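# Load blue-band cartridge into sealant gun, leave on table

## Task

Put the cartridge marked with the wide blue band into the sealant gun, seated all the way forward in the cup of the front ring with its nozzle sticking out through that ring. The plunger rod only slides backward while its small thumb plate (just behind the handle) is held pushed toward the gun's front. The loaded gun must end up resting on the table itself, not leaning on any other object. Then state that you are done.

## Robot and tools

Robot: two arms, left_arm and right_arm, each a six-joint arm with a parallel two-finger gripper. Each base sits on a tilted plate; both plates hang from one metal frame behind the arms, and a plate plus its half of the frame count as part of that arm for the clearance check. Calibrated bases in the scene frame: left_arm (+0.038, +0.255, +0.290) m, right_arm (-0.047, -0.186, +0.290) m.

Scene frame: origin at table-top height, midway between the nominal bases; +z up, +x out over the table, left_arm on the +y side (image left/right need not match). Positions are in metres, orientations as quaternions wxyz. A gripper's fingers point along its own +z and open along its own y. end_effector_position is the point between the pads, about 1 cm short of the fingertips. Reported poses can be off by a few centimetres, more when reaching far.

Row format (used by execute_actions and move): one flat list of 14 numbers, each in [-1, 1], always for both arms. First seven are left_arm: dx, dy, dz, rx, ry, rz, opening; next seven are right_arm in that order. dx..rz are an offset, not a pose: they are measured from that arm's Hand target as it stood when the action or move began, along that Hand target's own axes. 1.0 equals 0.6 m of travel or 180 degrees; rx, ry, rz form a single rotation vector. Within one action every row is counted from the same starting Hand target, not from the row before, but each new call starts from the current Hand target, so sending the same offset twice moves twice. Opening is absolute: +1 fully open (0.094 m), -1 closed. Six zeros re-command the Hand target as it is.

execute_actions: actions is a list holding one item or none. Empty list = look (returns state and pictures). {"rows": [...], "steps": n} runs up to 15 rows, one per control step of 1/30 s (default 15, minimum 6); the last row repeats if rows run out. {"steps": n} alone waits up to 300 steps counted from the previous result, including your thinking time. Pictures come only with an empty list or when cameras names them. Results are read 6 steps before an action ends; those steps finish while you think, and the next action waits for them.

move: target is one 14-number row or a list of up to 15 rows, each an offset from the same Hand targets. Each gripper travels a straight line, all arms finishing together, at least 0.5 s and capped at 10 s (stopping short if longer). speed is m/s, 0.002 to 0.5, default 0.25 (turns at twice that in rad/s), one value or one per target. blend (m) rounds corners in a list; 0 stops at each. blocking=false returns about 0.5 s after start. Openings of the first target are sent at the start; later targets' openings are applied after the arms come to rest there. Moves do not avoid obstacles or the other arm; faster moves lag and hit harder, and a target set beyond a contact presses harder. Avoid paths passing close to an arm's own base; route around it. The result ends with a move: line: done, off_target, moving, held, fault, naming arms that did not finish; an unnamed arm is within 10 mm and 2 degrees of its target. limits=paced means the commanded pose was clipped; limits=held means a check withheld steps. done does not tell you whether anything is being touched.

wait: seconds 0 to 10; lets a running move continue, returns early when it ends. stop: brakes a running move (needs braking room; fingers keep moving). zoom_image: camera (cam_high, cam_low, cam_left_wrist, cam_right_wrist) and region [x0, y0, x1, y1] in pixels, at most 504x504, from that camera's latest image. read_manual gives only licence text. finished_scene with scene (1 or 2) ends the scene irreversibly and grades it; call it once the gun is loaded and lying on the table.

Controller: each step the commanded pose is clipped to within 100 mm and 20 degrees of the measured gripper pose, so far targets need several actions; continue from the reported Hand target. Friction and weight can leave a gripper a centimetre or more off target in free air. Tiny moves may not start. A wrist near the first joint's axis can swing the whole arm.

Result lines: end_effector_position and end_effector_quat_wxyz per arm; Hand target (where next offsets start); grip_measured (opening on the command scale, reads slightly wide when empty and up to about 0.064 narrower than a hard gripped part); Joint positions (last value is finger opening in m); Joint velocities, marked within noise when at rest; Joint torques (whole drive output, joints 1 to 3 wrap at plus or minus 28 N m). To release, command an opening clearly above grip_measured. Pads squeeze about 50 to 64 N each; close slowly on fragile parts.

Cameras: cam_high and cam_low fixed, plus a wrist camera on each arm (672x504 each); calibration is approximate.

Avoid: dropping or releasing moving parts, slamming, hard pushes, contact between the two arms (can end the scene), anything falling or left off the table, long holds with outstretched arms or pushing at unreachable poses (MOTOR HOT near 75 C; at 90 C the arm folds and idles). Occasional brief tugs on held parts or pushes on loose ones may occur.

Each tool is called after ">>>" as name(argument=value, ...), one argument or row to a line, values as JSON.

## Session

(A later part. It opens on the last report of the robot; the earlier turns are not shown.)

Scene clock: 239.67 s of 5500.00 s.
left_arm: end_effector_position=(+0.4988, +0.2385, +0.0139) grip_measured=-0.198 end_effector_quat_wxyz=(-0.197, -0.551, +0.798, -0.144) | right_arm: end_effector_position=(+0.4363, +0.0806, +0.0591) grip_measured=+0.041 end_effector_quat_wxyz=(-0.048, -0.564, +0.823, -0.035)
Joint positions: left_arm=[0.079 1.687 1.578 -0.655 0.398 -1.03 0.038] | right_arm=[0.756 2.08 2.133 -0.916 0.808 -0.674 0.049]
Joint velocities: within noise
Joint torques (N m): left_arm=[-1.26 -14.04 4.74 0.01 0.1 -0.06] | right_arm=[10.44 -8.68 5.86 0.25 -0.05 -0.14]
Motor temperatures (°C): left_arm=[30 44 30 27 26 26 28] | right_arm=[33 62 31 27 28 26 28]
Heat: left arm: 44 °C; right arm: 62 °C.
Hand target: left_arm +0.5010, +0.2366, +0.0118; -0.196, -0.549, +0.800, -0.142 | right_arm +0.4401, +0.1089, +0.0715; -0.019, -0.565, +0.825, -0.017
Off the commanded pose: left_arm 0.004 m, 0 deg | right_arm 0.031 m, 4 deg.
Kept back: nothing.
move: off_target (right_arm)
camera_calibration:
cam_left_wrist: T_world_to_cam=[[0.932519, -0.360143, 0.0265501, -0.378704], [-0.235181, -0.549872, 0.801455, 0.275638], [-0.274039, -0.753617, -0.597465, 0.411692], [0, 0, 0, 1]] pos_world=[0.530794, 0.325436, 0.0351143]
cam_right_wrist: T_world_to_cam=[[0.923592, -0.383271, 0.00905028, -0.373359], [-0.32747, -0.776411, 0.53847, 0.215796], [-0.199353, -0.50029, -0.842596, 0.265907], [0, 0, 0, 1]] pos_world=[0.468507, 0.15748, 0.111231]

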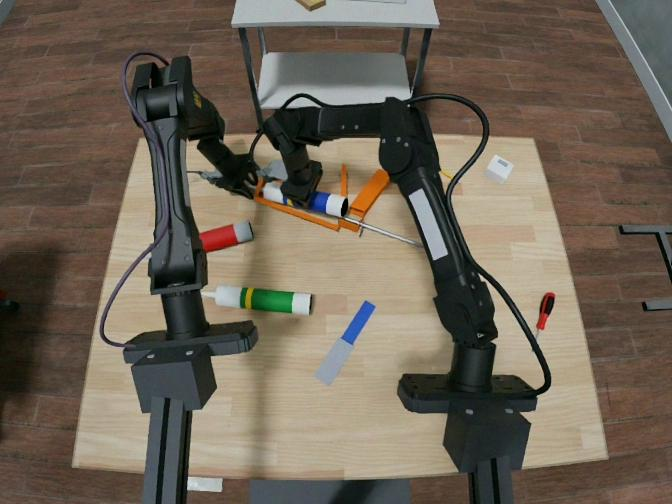

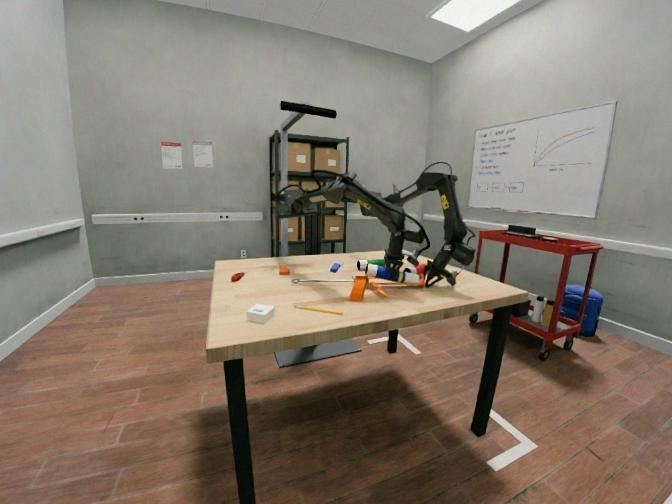

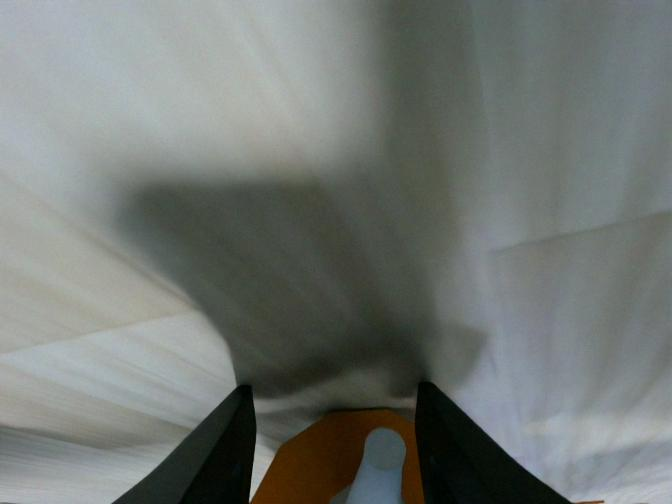

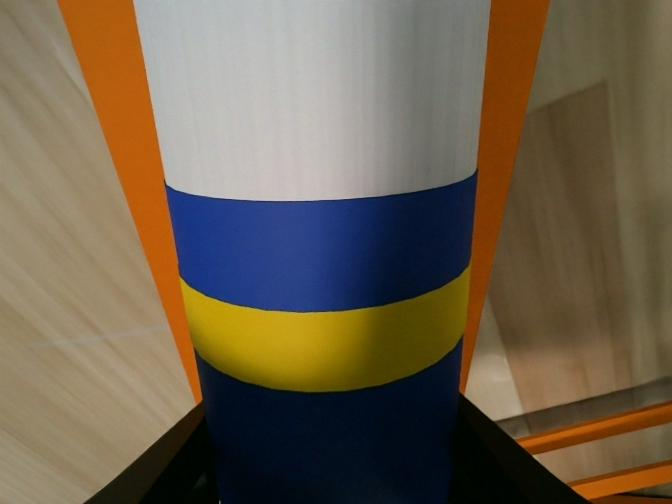

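>>> move(
  target=[0,0,0,0,0,0,-0.2,-0.0253,0.0003,0.0053,0,0,0,-0.3],
  speed=0.06,
)

>>> zoom_image(
  camera="cam_low",
  region=[350, 250, 430, 310],
)

>>> zoom_image(
  camera="cam_high",
  region=[240, 150, 380, 250],
)

Scene clock: 242.47 s of 5500.00 s.
left_arm: end_effector_position=(+0.4988, +0.2385, +0.0139) grip_measured=-0.198 end_effector_quat_wxyz=(-0.197, -0.552, +0.798, -0.143) | right_arm: end_effector_position=(+0.4433, +0.0992, +0.0509) grip_measured=+0.041 end_effector_quat_wxyz=(-0.039, -0.562, +0.826, -0.034)
Joint positions: left_arm=[0.079 1.687 1.578 -0.655 0.398 -1.032 0.038] | right_arm=[0.765 2.173 2.27 -0.942 0.811 -0.674 0.049]
Joint velocities: within noise
Joint torques (N m): left_arm=[-1.26 -14.02 4.72 0.01 0.1 -0.07] | right_arm=[10.78 -8.92 7.13 -0.12 0 -0.04]
Motor temperatures (°C): left_arm=[30 44 30 27 26 26 28] | right_arm=[33 61 31 27 28 26 28]
Heat: left arm: 44 °C; right arm: 61 °C.
Hand target: left_arm +0.5010, +0.2366, +0.0118; -0.196, -0.549, +0.800, -0.142 | right_arm +0.4455, +0.1230, +0.0678; -0.019, -0.565, +0.825, -0.017
Off the commanded pose: left_arm 0.004 m, 0 deg | right_arm 0.029 m, 3 deg.
Kept back: nothing.
move: off_target (right_arm)
camera_calibration:
cam_left_wrist: T_world_to_cam=[[0.933023, -0.358888, 0.0258257, -0.379245], [-0.233889, -0.550381, 0.801484, 0.275115], [-0.273429, -0.753844, -0.597458, 0.411442], [0, 0, 0, 1]] pos_world=[0.530691, 0.325474, 0.0351132]
cam_right_wrist: T_world_to_cam=[[0.920739, -0.389763, 0.0179957, -0.371205], [-0.340583, -0.780346, 0.524465, 0.243887], [-0.190374, -0.489025, -0.851242, 0.265148], [0, 0, 0, 1]] pos_world=[0.475324, 0.175298, 0.104475]

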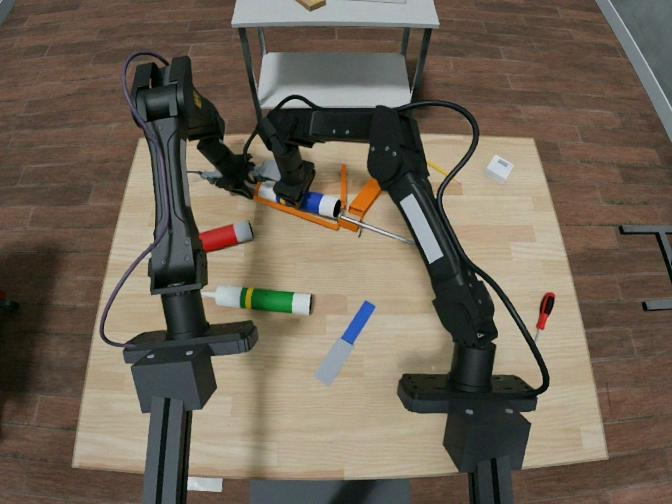

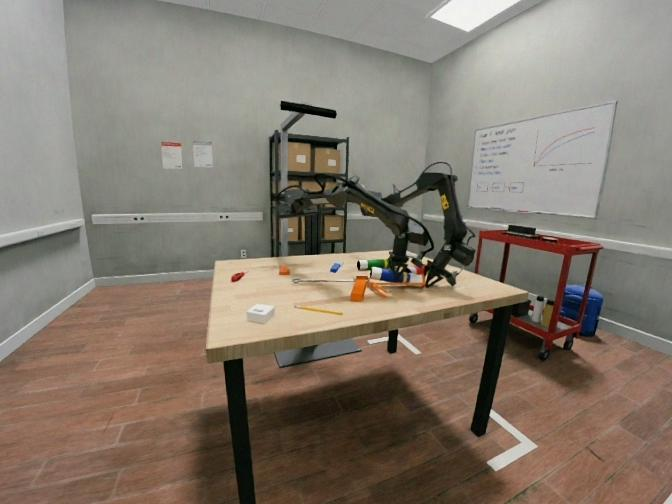

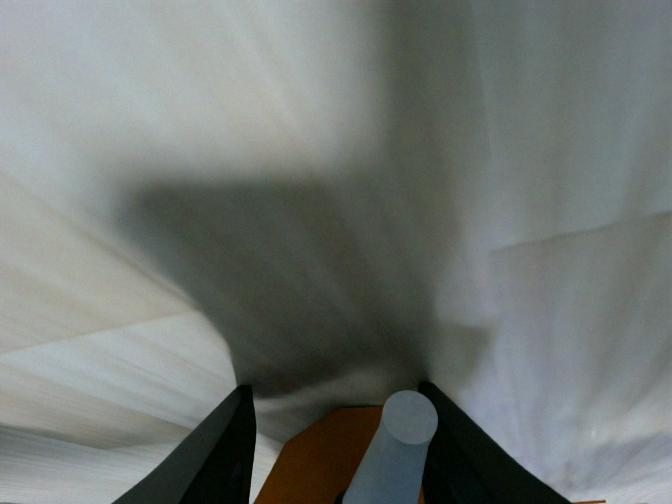

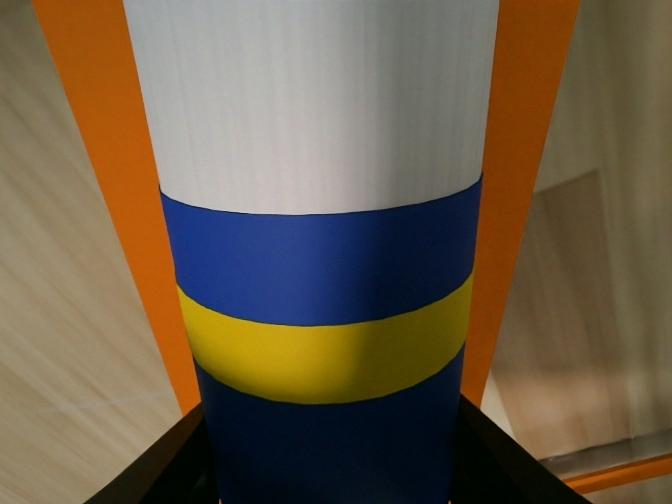

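Scaled by 6.300 from the camera's 672x504 image, which has a finer 960x720 frame.

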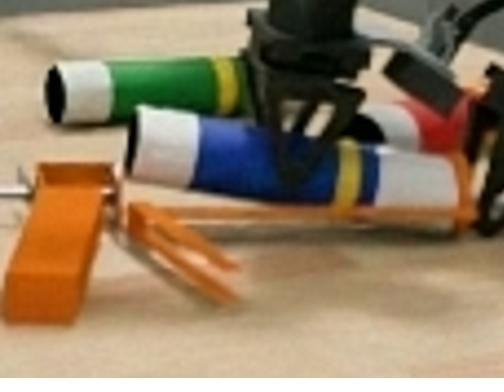

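Scaled by 3.600 from the camera's 672x504 image, which has a finer 960x720 frame.

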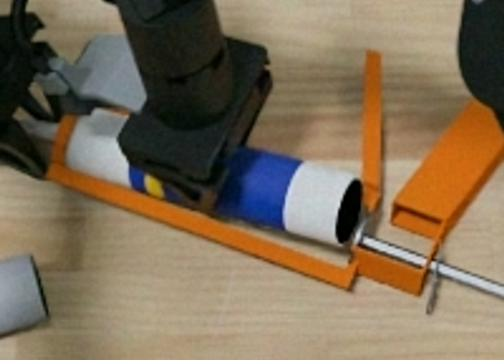

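>>> move(
  target=[0,-0.0083,0,0,0,0,-0.2,-0.002,0.0,0.03,0,-0.0333,0,-0.3],
  speed=0.05,
)

>>> zoom_image(
  camera="cam_low",
  region=[350, 250, 430, 310],
)

>>> zoom_image(
  camera="cam_high",
  region=[240, 150, 380, 250],
)

Scene clock: 244.20 s of 5500.00 s.
left_arm: end_effector_position=(+0.5039, +0.2384, +0.0161) grip_measured=-0.198 end_effector_quat_wxyz=(-0.192, -0.547, +0.802, -0.143) | right_arm: end_effector_position=(+0.4321, +0.1036, +0.0399) grip_measured=+0.041 end_effector_quat_wxyz=(-0.023, -0.578, +0.815, -0.028)
Joint positions: left_arm=[0.074 1.687 1.596 -0.666 0.389 -1.024 0.038] | right_arm=[0.76 2.122 2.103 -0.776 0.793 -0.751 0.049]
Joint velocities: left_arm=[within noise] | right_arm=[-0.032 -0.032 -0.046 0.037 0.007 -0.022 0]
Joint torques (N m): left_arm=[-1.47 -13.27 5.39 -0.01 0.19 -0.07] | right_arm=[7.43 -11.73 2.84 0.82 -0.72 -0.24]
Motor temperatures (°C): left_arm=[30 44 30 27 26 26 28] | right_arm=[33 60 31 27 28 26 28]
Heat: left arm: 44 °C; right arm: 60 °C.
Hand target: left_arm +0.5056, +0.2347, +0.0119; -0.196, -0.549, +0.800, -0.142 | right_arm +0.4455, +0.1233, +0.0497; +0.024, -0.565, +0.825, +0.013
Off the commanded pose: left_arm 0.006 m, 1 deg | right_arm 0.026 m, 7 deg.
Kept back: nothing.
move: off_target (right_arm)
camera_calibration:
cam_left_wrist: T_world_to_cam=[[0.928676, -0.369336, 0.033923, -0.37952], [-0.248347, -0.551299, 0.796488, 0.282127], [-0.27547, -0.748104, -0.603702, 0.413849], [0, 0, 0, 1]] pos_world=[0.53652, 0.324968, 0.0380051]
cam_right_wrist: T_world_to_cam=[[0.934795, -0.354385, 0.0238767, -0.368922], [-0.318901, -0.807792, 0.495756, 0.243843], [-0.156401, -0.471044, -0.868134, 0.239903], [0, 0, 0, 1]] pos_world=[0.460149, 0.179239, 0.0961903]

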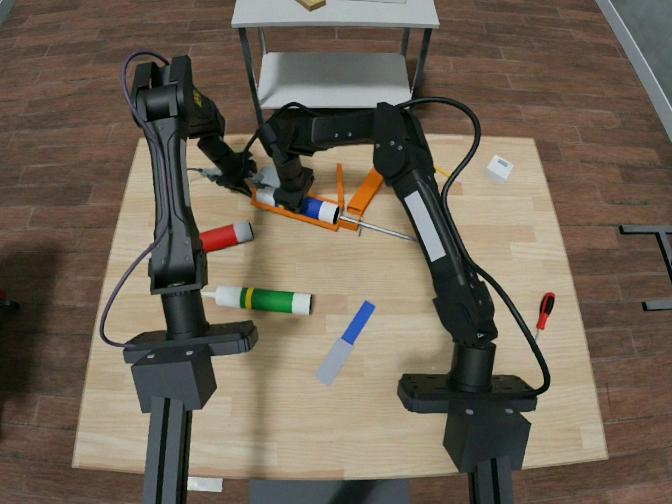

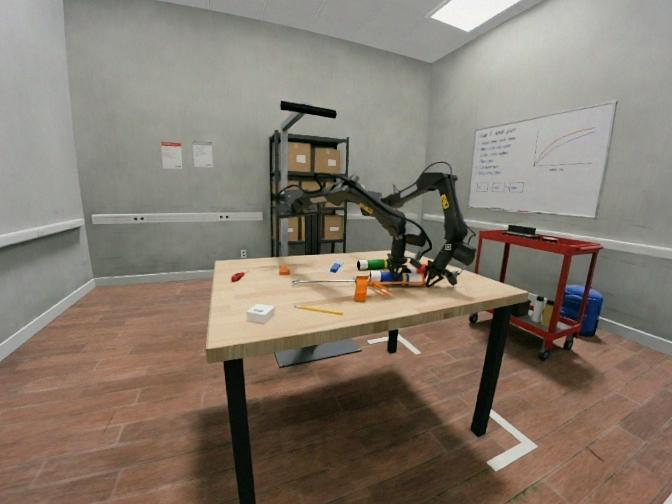

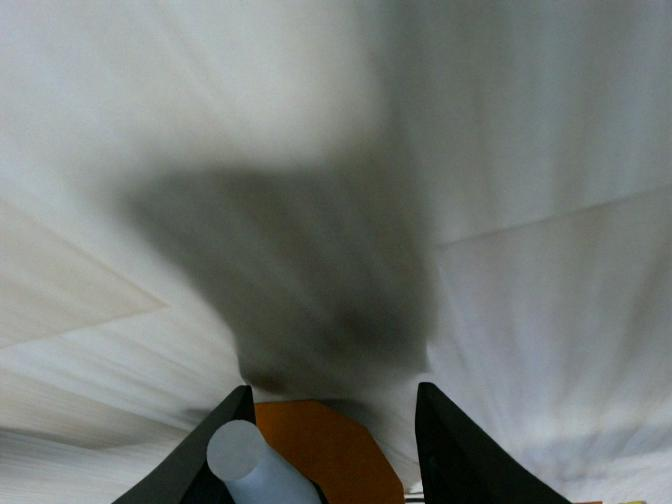

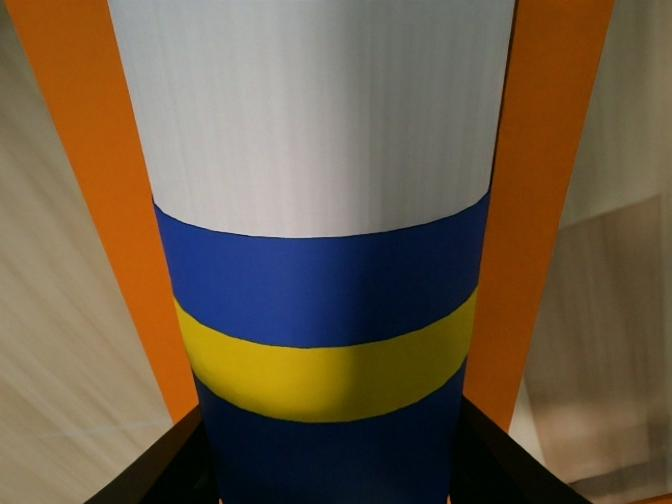

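Scaled by 6.300 from the camera's 672x504 image, which has a finer 960x720 frame.

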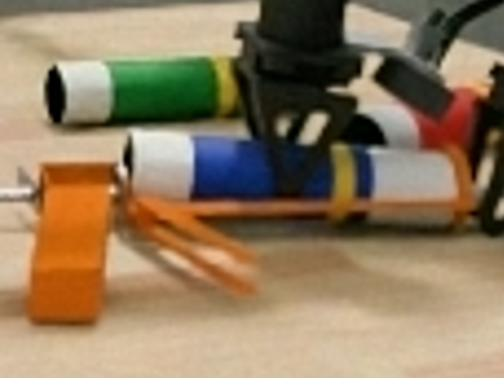

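Scaled by 3.600 from the camera's 672x504 image, which has a finer 960x720 frame.

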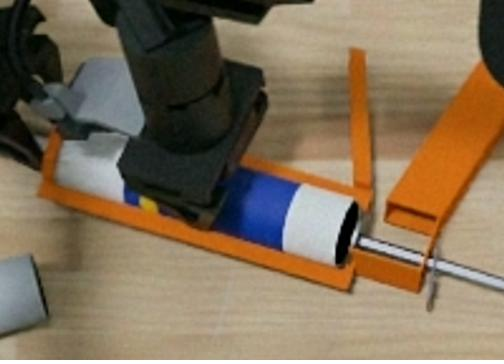

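>>> move(
  target=[0.0007,0.0167,0,0,0,0,-0.2,0.0009,0.0,0.0167,0,0,0,-0.3],
  speed=0.05,
)

>>> zoom_image(
  camera="cam_low",
  region=[350, 250, 430, 310],
)

>>> zoom_image(
  camera="cam_high",
  region=[240, 150, 380, 250],
)

Scene clock: 245.63 s of 5500.00 s.
left_arm: end_effector_position=(+0.4979, +0.2375, +0.0138) grip_measured=-0.198 end_effector_quat_wxyz=(-0.198, -0.551, +0.798, -0.140) | right_arm: end_effector_position=(+0.4308, +0.1043, +0.0370) grip_measured=+0.041 end_effector_quat_wxyz=(-0.023, -0.583, +0.812, -0.016)
Joint positions: left_arm=[0.074 1.687 1.578 -0.658 0.389 -1.033 0.038] | right_arm=[0.751 2.121 2.101 -0.773 0.763 -0.769 0.049]
Joint velocities: within noise
Joint torques (N m): left_arm=[-0.4 -14.97 2.43 0.15 0.26 0.03] | right_arm=[6.87 -10.5 3.08 1.11 -0.56 -0.21]
Motor temperatures (°C): left_arm=[30 44 30 27 26 26 28] | right_arm=[33 61 31 27 28 26 28]
Heat: left arm: 44 °C; right arm: 61 °C.
Hand target: left_arm +0.4960, +0.2379, +0.0119; -0.196, -0.549, +0.800, -0.142 | right_arm +0.4456, +0.1232, +0.0395; +0.024, -0.565, +0.825, +0.013
Off the commanded pose: left_arm 0.003 m, 0 deg | right_arm 0.024 m, 7 deg.
Kept back: nothing.
move: off_target (right_arm)
camera_calibration:
cam_left_wrist: T_world_to_cam=[[0.931884, -0.362187, 0.0203319, -0.377318], [-0.23245, -0.553171, 0.79998, 0.274446], [-0.278496, -0.750215, -0.599682, 0.412099], [0, 0, 0, 1]] pos_world=[0.530179, 0.324319, 0.0352486]
cam_right_wrist: T_world_to_cam=[[0.939098, -0.343628, 0.00383464, -0.369622], [-0.302313, -0.820779, 0.484695, 0.240053], [-0.163407, -0.456335, -0.874675, 0.239212], [0, 0, 0, 1]] pos_world=[0.458771, 0.179178, 0.0942974]

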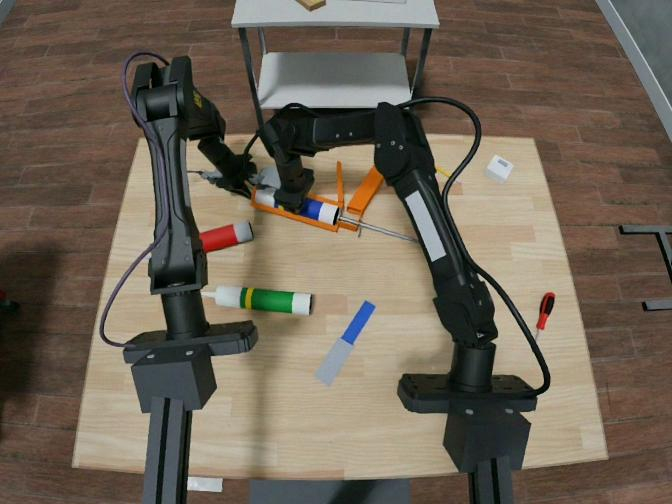

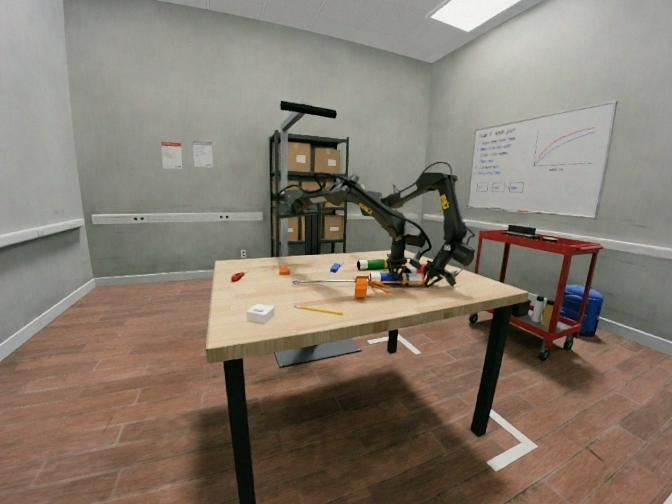

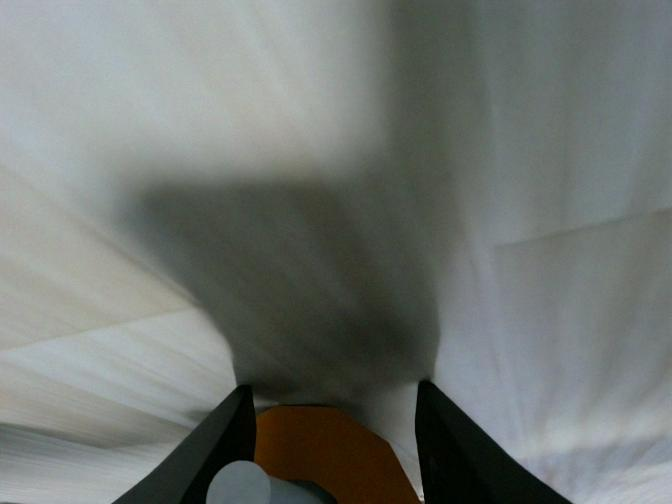

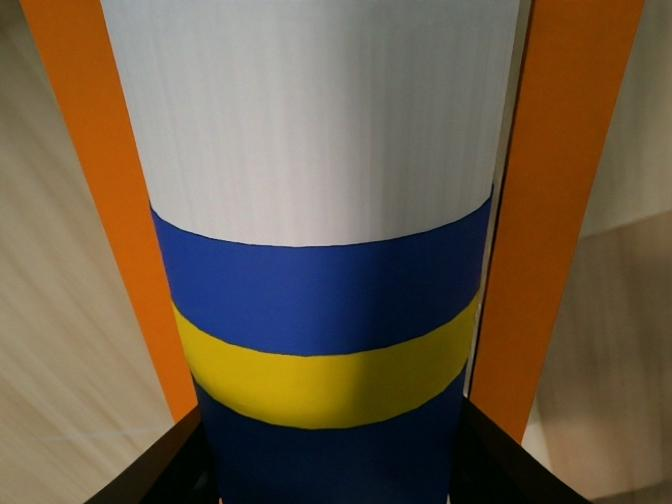

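Scaled by 6.300 from the camera's 672x504 image, which has a finer 960x720 frame.

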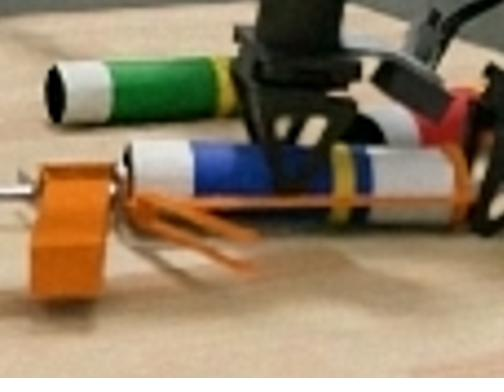

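Scaled by 3.600 from the camera's 672x504 image, which has a finer 960x720 frame.

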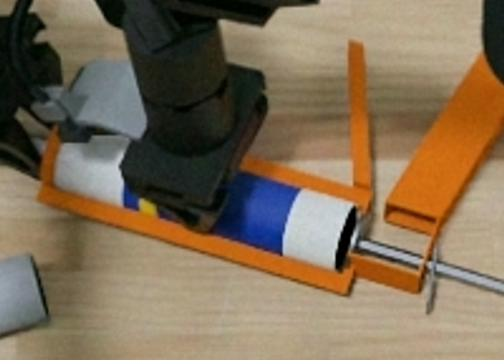

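>>> move(
  target=[0,0,0,0,0,0,-0.2,0,0,-0.015,0,0,0,-0.3],
  speed=0.05,
)

>>> zoom_image(
  camera="cam_low",
  region=[350, 250, 430, 310],
)

>>> zoom_image(
  camera="cam_high",
  region=[240, 150, 380, 250],
)

Scene clock: 247.00 s of 5500.00 s.
left_arm: end_effector_position=(+0.4979, +0.2375, +0.0138) grip_measured=-0.198 end_effector_quat_wxyz=(-0.198, -0.551, +0.798, -0.140) | right_arm: end_effector_position=(+0.4308, +0.1043, +0.0370) grip_measured=+0.041 end_effector_quat_wxyz=(-0.021, -0.583, +0.812, -0.016)
Joint positions: left_arm=[0.074 1.687 1.578 -0.658 0.389 -1.033 0.038] | right_arm=[0.751 2.116 2.091 -0.762 0.762 -0.772 0.049]
Joint velocities: within noise
Joint torques (N m): left_arm=[-0.4 -14.97 2.43 0.15 0.26 0.04] | right_arm=[7.82 -11.7 2.91 0.86 -0.49 -0.11]
Motor temperatures (°C): left_arm=[30 44 30 27 26 26 28] | right_arm=[33 61 30 27 28 26 28]
Heat: left arm: 44 °C; right arm: 61 °C.
Hand target: left_arm +0.4960, +0.2379, +0.0119; -0.196, -0.549, +0.800, -0.142 | right_arm +0.4454, +0.1228, +0.0486; +0.024, -0.565, +0.825, +0.013
Off the commanded pose: left_arm 0.003 m, 0 deg | right_arm 0.026 m, 7 deg.
Kept back: nothing.
move: off_target (right_arm)
camera_calibration:
cam_left_wrist: T_world_to_cam=[[0.931884, -0.362187, 0.0203319, -0.377318], [-0.23245, -0.553171, 0.79998, 0.274446], [-0.278496, -0.750215, -0.599682, 0.412099], [0, 0, 0, 1]] pos_world=[0.530179, 0.324319, 0.0352486]
cam_right_wrist: T_world_to_cam=[[0.938823, -0.344356, 0.00547013, -0.369486], [-0.304276, -0.821905, 0.481548, 0.241156], [-0.161328, -0.453753, -0.876402, 0.238094], [0, 0, 0, 1]] pos_world=[0.458671, 0.179008, 0.0945589]

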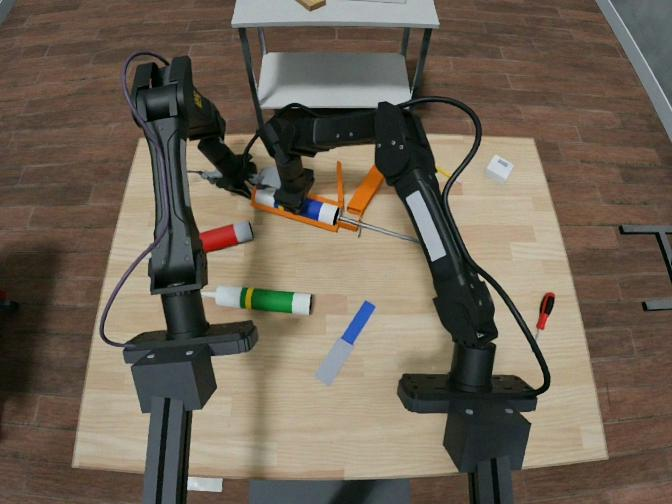

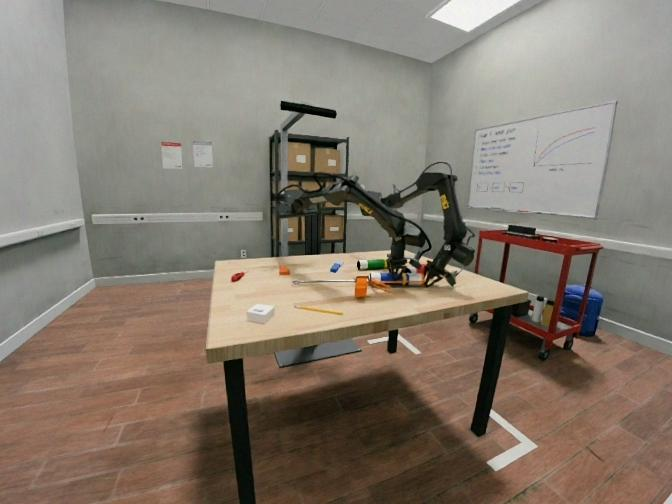

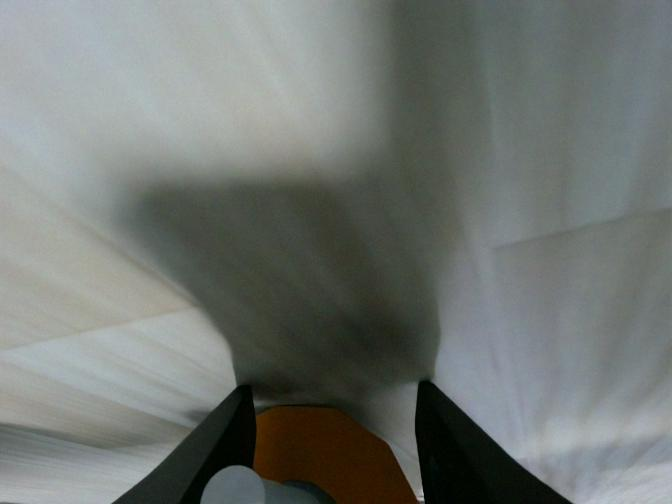

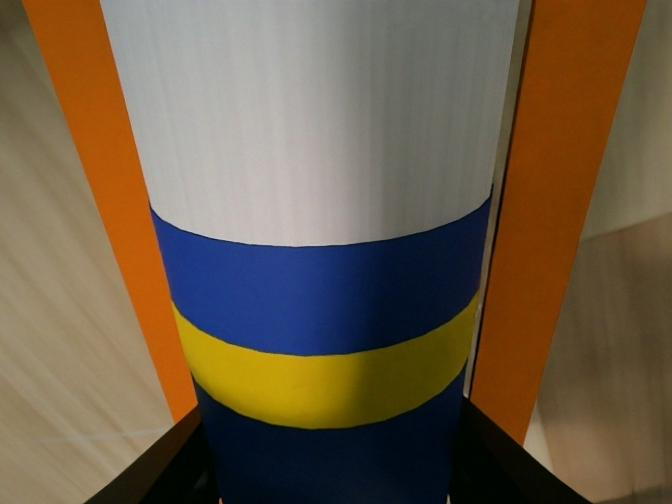

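Scaled by 6.300 from the camera's 672x504 image, which has a finer 960x720 frame.

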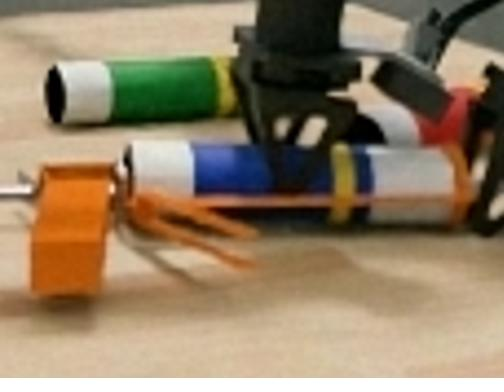

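Scaled by 3.600 from the camera's 672x504 image, which has a finer 960x720 frame.

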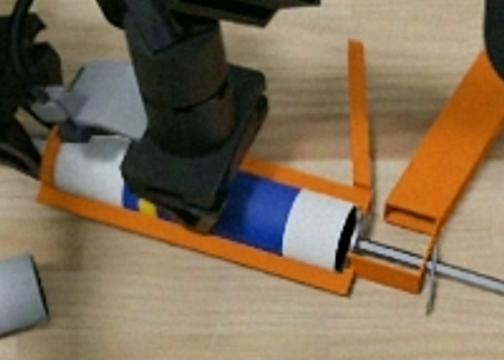

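>>> move(
  target=[
    [0,0,0,0,0,0,-0.2,0.03,-0.0013,0,0,0,0,-0.3],
    [0,0,0,0,0,0,-0.2,0.03,-0.0013,0,0,0,0,0.15],
  ],
  speed=0.06,
)

>>> zoom_image(
  camera="cam_low",
  region=[350, 250, 430, 310],
)

>>> zoom_image(
  camera="cam_high",
  region=[240, 150, 380, 250],
)

Scene clock: 248.70 s of 5500.00 s.
left_arm: end_effector_position=(+0.4979, +0.2375, +0.0138) grip_measured=-0.198 end_effector_quat_wxyz=(-0.198, -0.551, +0.798, -0.140) | right_arm: end_effector_position=(+0.4286, +0.1042, +0.0365) grip_measured=+0.148 end_effector_quat_wxyz=(+0.002, -0.581, +0.814, -0.005)
Joint positions: left_arm=[0.074 1.687 1.578 -0.658 0.389 -1.033 0.038] | right_arm=[0.742 2.052 1.96 -0.632 0.725 -0.815 0.054]
Joint velocities: within noise
Joint torques (N m): left_arm=[-0.4 -14.97 2.43 0.14 0.26 0.03] | right_arm=[6.34 -12.26 2.61 0.35 -0.34 -0.02]
Motor temperatures (°C): left_arm=[30 44 30 27 26 26 28] | right_arm=[33 61 30 27 28 26 28]
Heat: left arm: 44 °C; right arm: 61 °C.
Hand target: left_arm +0.4960, +0.2379, +0.0119; -0.196, -0.549, +0.800, -0.142 | right_arm +0.4397, +0.1058, +0.0476; +0.024, -0.565, +0.825, +0.013
Off the commanded pose: left_arm 0.003 m, 0 deg | right_arm 0.016 m, 4 deg.
Kept back: nothing.
move: off_target (right_arm); target 2's new opening was sent with right_arm's hand 0.015 m and 4 deg from that target
camera_calibration:
cam_left_wrist: T_world_to_cam=[[0.931884, -0.362187, 0.0203319, -0.377318], [-0.23245, -0.553171, 0.79998, 0.274446], [-0.278496, -0.750215, -0.599682, 0.412099], [0, 0, 0, 1]] pos_world=[0.530179, 0.324319, 0.0352486]
cam_right_wrist: T_world_to_cam=[[0.937355, -0.348128, 0.0131655, -0.366729], [-0.31881, -0.841954, 0.435286, 0.25062], [-0.14045, -0.412215, -0.900196, 0.224825], [0, 0, 0, 1]] pos_world=[0.455232, 0.176018, 0.0981237]

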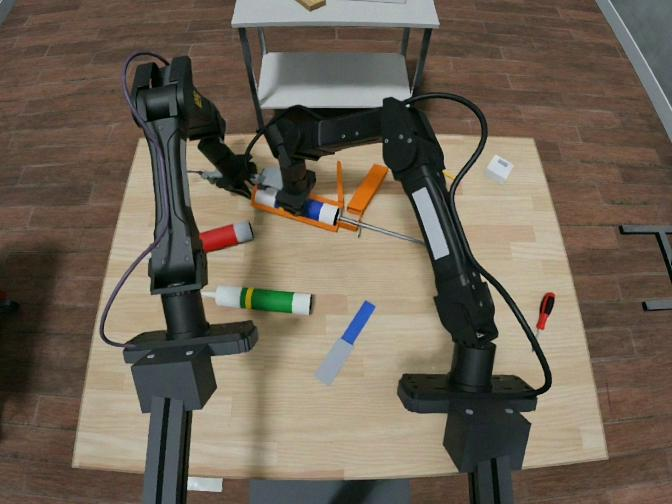

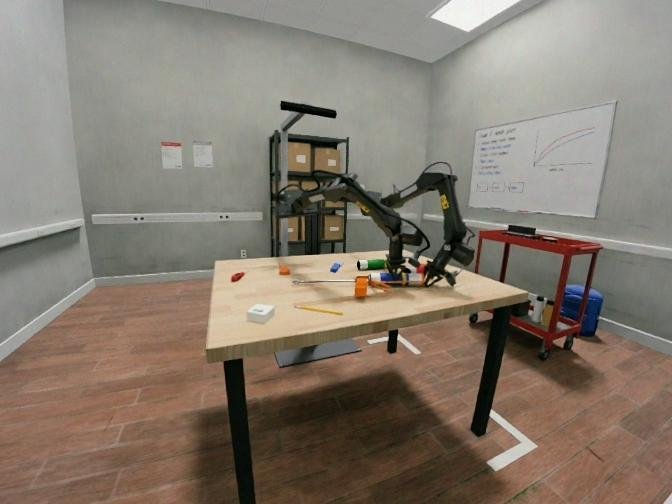

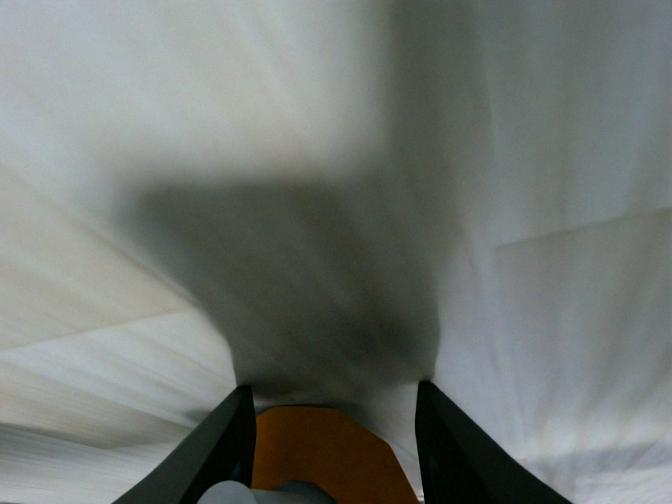

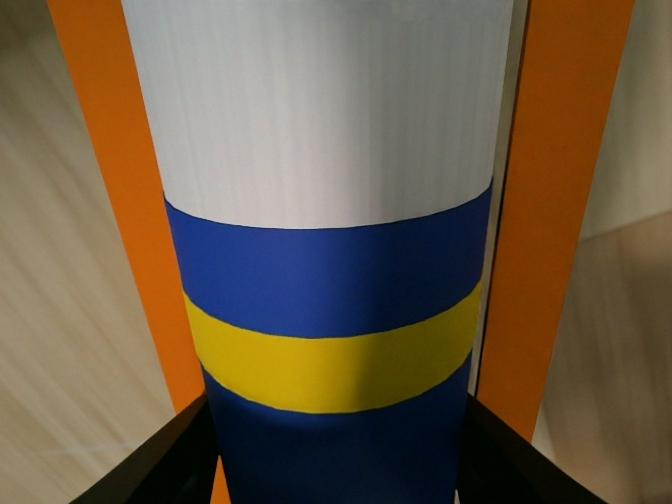

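Scaled by 6.300 from the camera's 672x504 image, which has a finer 960x720 frame.

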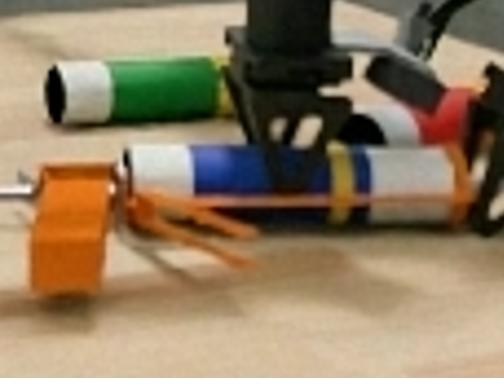

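Scaled by 3.600 from the camera's 672x504 image, which has a finer 960x720 frame.

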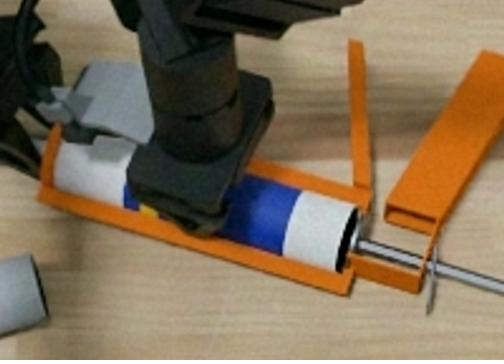

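>>> move(
  target=[0,0,0,0,0,0,-0.2,0.0018,0,-0.033,0,0,0,0.2],
  speed=0.05,
)

>>> zoom_image(
  camera="cam_low",
  region=[350, 250, 430, 310],
)

>>> zoom_image(
  camera="cam_high",
  region=[240, 150, 380, 250],
)

Scene clock: 250.00 s of 5500.00 s.
left_arm: end_effector_position=(+0.4979, +0.2375, +0.0138) grip_measured=-0.198 end_effector_quat_wxyz=(-0.198, -0.551, +0.798, -0.140) | right_arm: end_effector_position=(+0.4324, +0.0987, +0.0452) grip_measured=+0.199 end_effector_quat_wxyz=(+0.008, -0.569, +0.823, -0.003)
Joint positions: left_arm=[0.074 1.687 1.578 -0.658 0.389 -1.033 0.038] | right_arm=[0.742 2.012 1.927 -0.626 0.719 -0.794 0.056]
Joint velocities: within noise
Joint torques (N m): left_arm=[-0.4 -14.97 2.43 0.15 0.26 0.03] | right_arm=[8.28 -12.7 3.08 -0.03 -0.09 0.09]
Motor temperatures (°C): left_arm=[30 43 30 27 26 26 28] | right_arm=[33 61 30 27 28 26 28]
Heat: left arm: 43 °C; right arm: 61 °C.
Hand target: left_arm +0.4960, +0.2379, +0.0119; -0.196, -0.549, +0.800, -0.142 | right_arm +0.4388, +0.1038, +0.0674; +0.024, -0.565, +0.825, +0.013
Off the commanded pose: left_arm 0.003 m, 0 deg | right_arm 0.024 m, 3 deg.
Kept back: nothing.
move: off_target (right_arm)
camera_calibration:
cam_left_wrist: T_world_to_cam=[[0.931884, -0.362187, 0.0203319, -0.377318], [-0.23245, -0.553171, 0.79998, 0.274446], [-0.278496, -0.750215, -0.599682, 0.412099], [0, 0, 0, 1]] pos_world=[0.530179, 0.324319, 0.0352486]
cam_right_wrist: T_world_to_cam=[[0.92622, -0.376648, 0.0159175, -0.364836], [-0.347335, -0.836199, 0.424416, 0.255725], [-0.146546, -0.398632, -0.905327, 0.232535], [0, 0, 0, 1]] pos_world=[0.460818, 0.169118, 0.107794]

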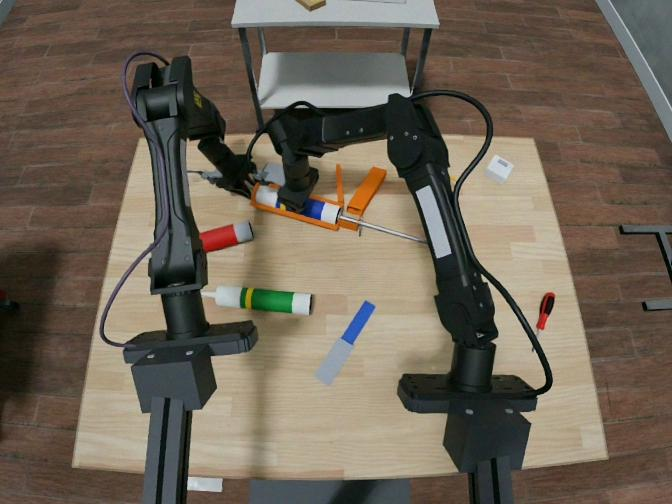

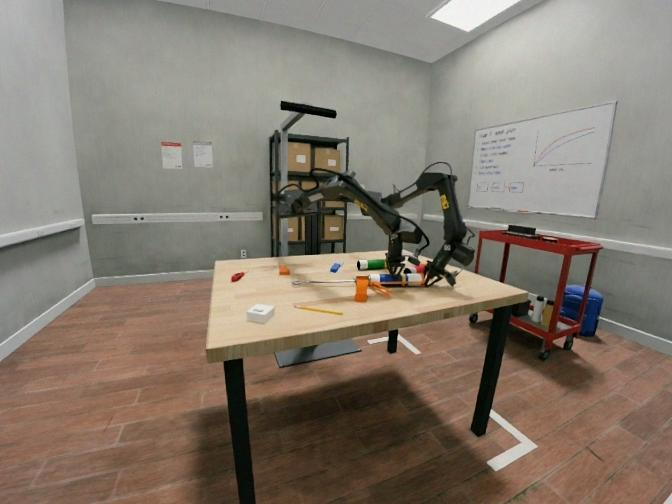

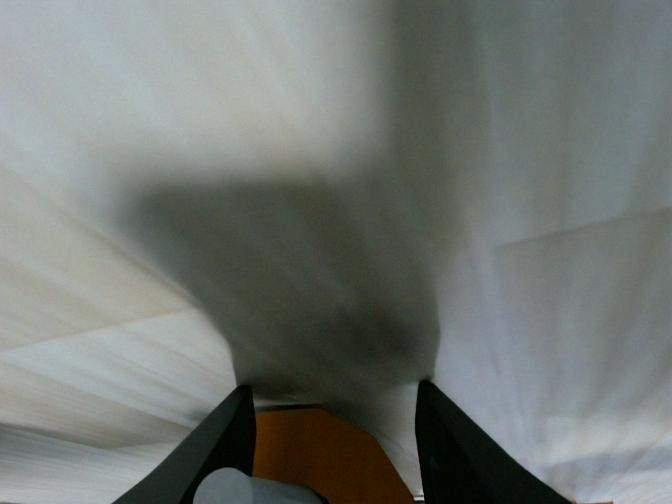

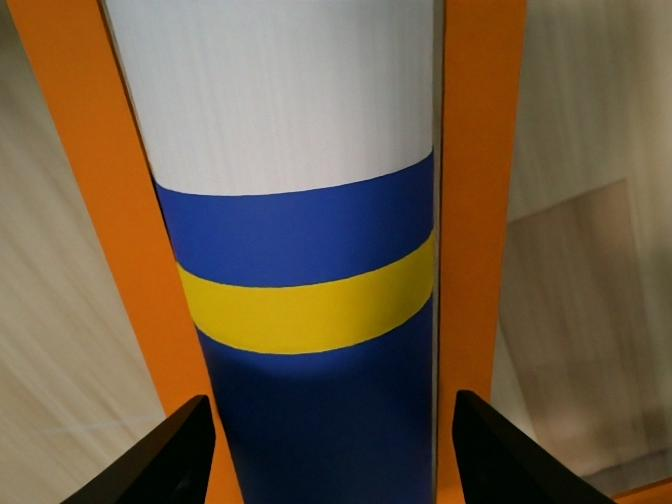

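Scaled by 6.300 from the camera's 672x504 image, which has a finer 960x720 frame.

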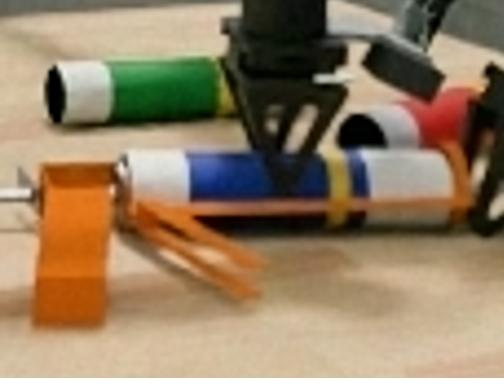

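Scaled by 3.600 from the camera's 672x504 image, which has a finer 960x720 frame.

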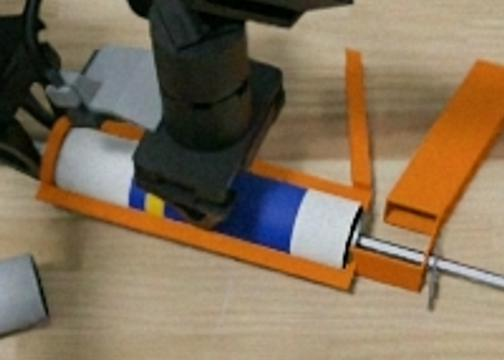

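>>> move(
  target=[0,0,0,0,0,0,-0.2,0.0015,0.0025,0.0283,-0.0008,0,-0.0139,0.2],
  speed=0.05,
)

>>> zoom_image(
  camera="cam_low",
  region=[350, 250, 430, 310],
)

>>> zoom_image(
  camera="cam_high",
  region=[240, 150, 380, 250],
)

Scene clock: 251.23 s of 5500.00 s.
left_arm: end_effector_position=(+0.4979, +0.2375, +0.0138) grip_measured=-0.198 end_effector_quat_wxyz=(-0.198, -0.551, +0.798, -0.140) | right_arm: end_effector_position=(+0.4316, +0.1002, +0.0452) grip_measured=+0.199 end_effector_quat_wxyz=(+0.009, -0.583, +0.813, +0.002)
Joint positions: left_arm=[0.074 1.687 1.578 -0.658 0.389 -1.033 0.038] | right_arm=[0.742 2.012 1.927 -0.626 0.71 -0.827 0.056]
Joint velocities: within noise
Joint torques (N m): left_arm=[-0.4 -14.97 2.43 0.14 0.26 0.04] | right_arm=[6.38 -10.33 3.4 0.35 -0.2 -0.16]
Motor temperatures (°C): left_arm=[30 43 30 27 26 26 28] | right_arm=[33 61 30 27 28 26 28]
Heat: left arm: 43 °C; right arm: 61 °C.
Hand target: left_arm +0.4960, +0.2379, +0.0119; -0.196, -0.549, +0.800, -0.142 | right_arm +0.4374, +0.1044, +0.0503; +0.024, -0.583, +0.812, +0.013
Off the commanded pose: left_arm 0.003 m, 0 deg | right_arm 0.009 m, 2 deg.
Kept back: nothing.
move: done
camera_calibration:
cam_left_wrist: T_world_to_cam=[[0.931884, -0.362187, 0.0203319, -0.377318], [-0.23245, -0.553171, 0.79998, 0.274446], [-0.278496, -0.750215, -0.599682, 0.412099], [0, 0, 0, 1]] pos_world=[0.530179, 0.324319, 0.0352486]
cam_right_wrist: T_world_to_cam=[[0.938587, -0.344907, 0.00966962, -0.371761], [-0.316979, -0.85084, 0.419041, 0.245319], [-0.136303, -0.396371, -0.907916, 0.228431], [0, 0, 0, 1]] pos_world=[0.457827, 0.171048, 0.108193]

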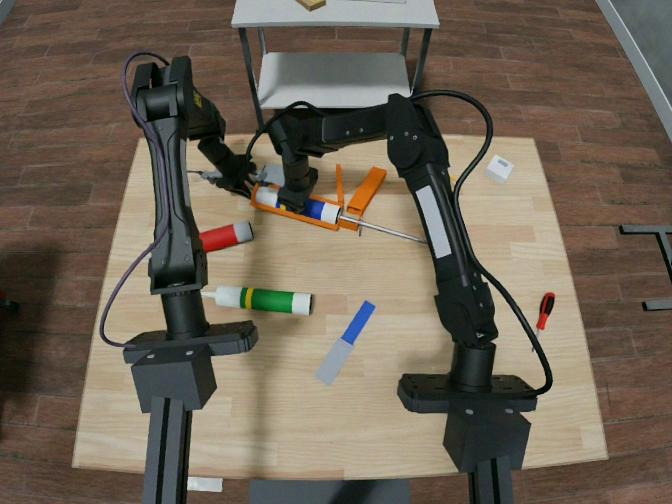

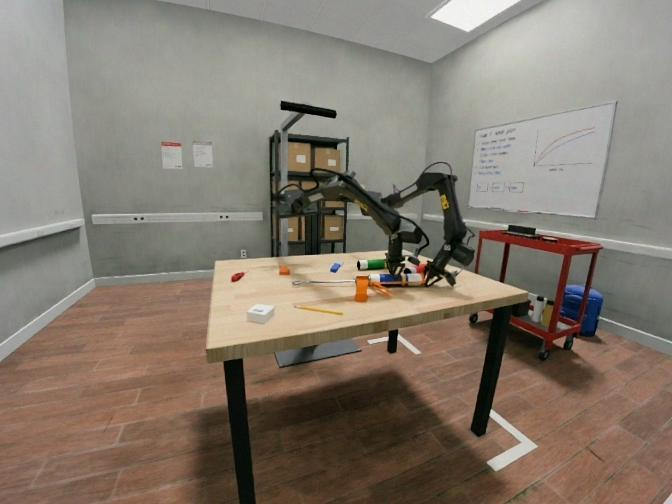

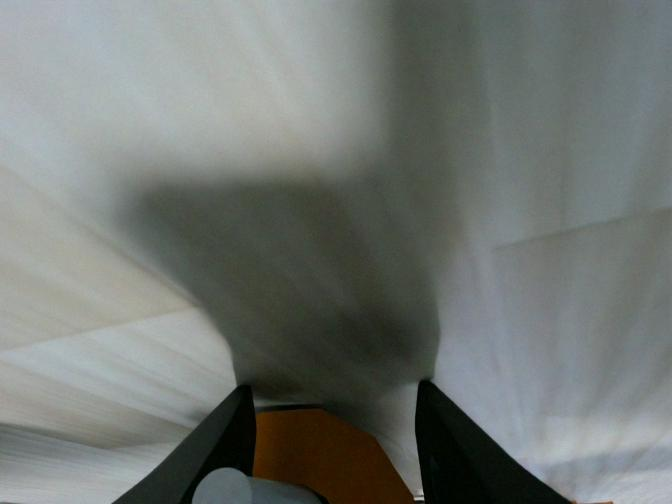

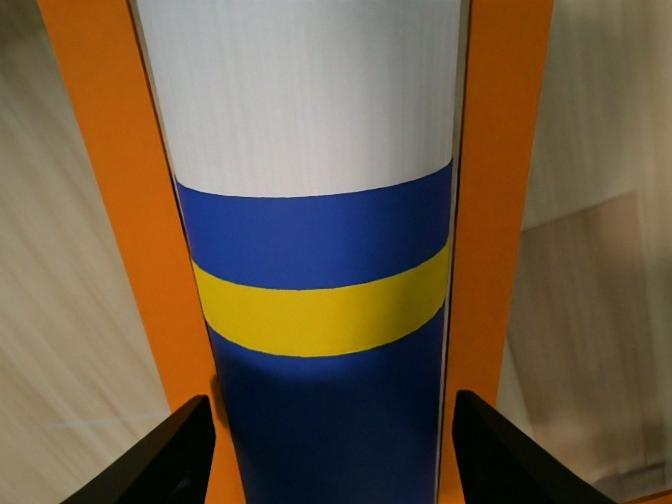

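Scaled by 6.300 from the camera's 672x504 image, which has a finer 960x720 frame.

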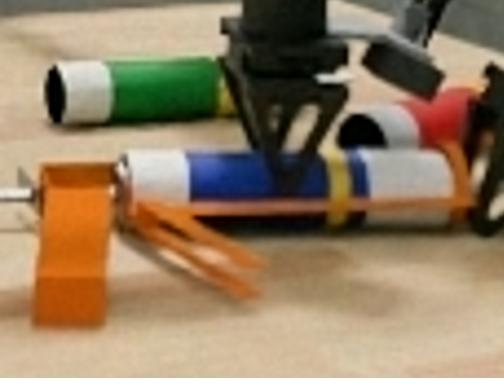

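Scaled by 3.600 from the camera's 672x504 image, which has a finer 960x720 frame.

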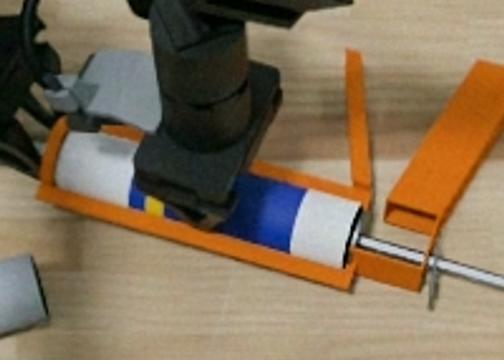

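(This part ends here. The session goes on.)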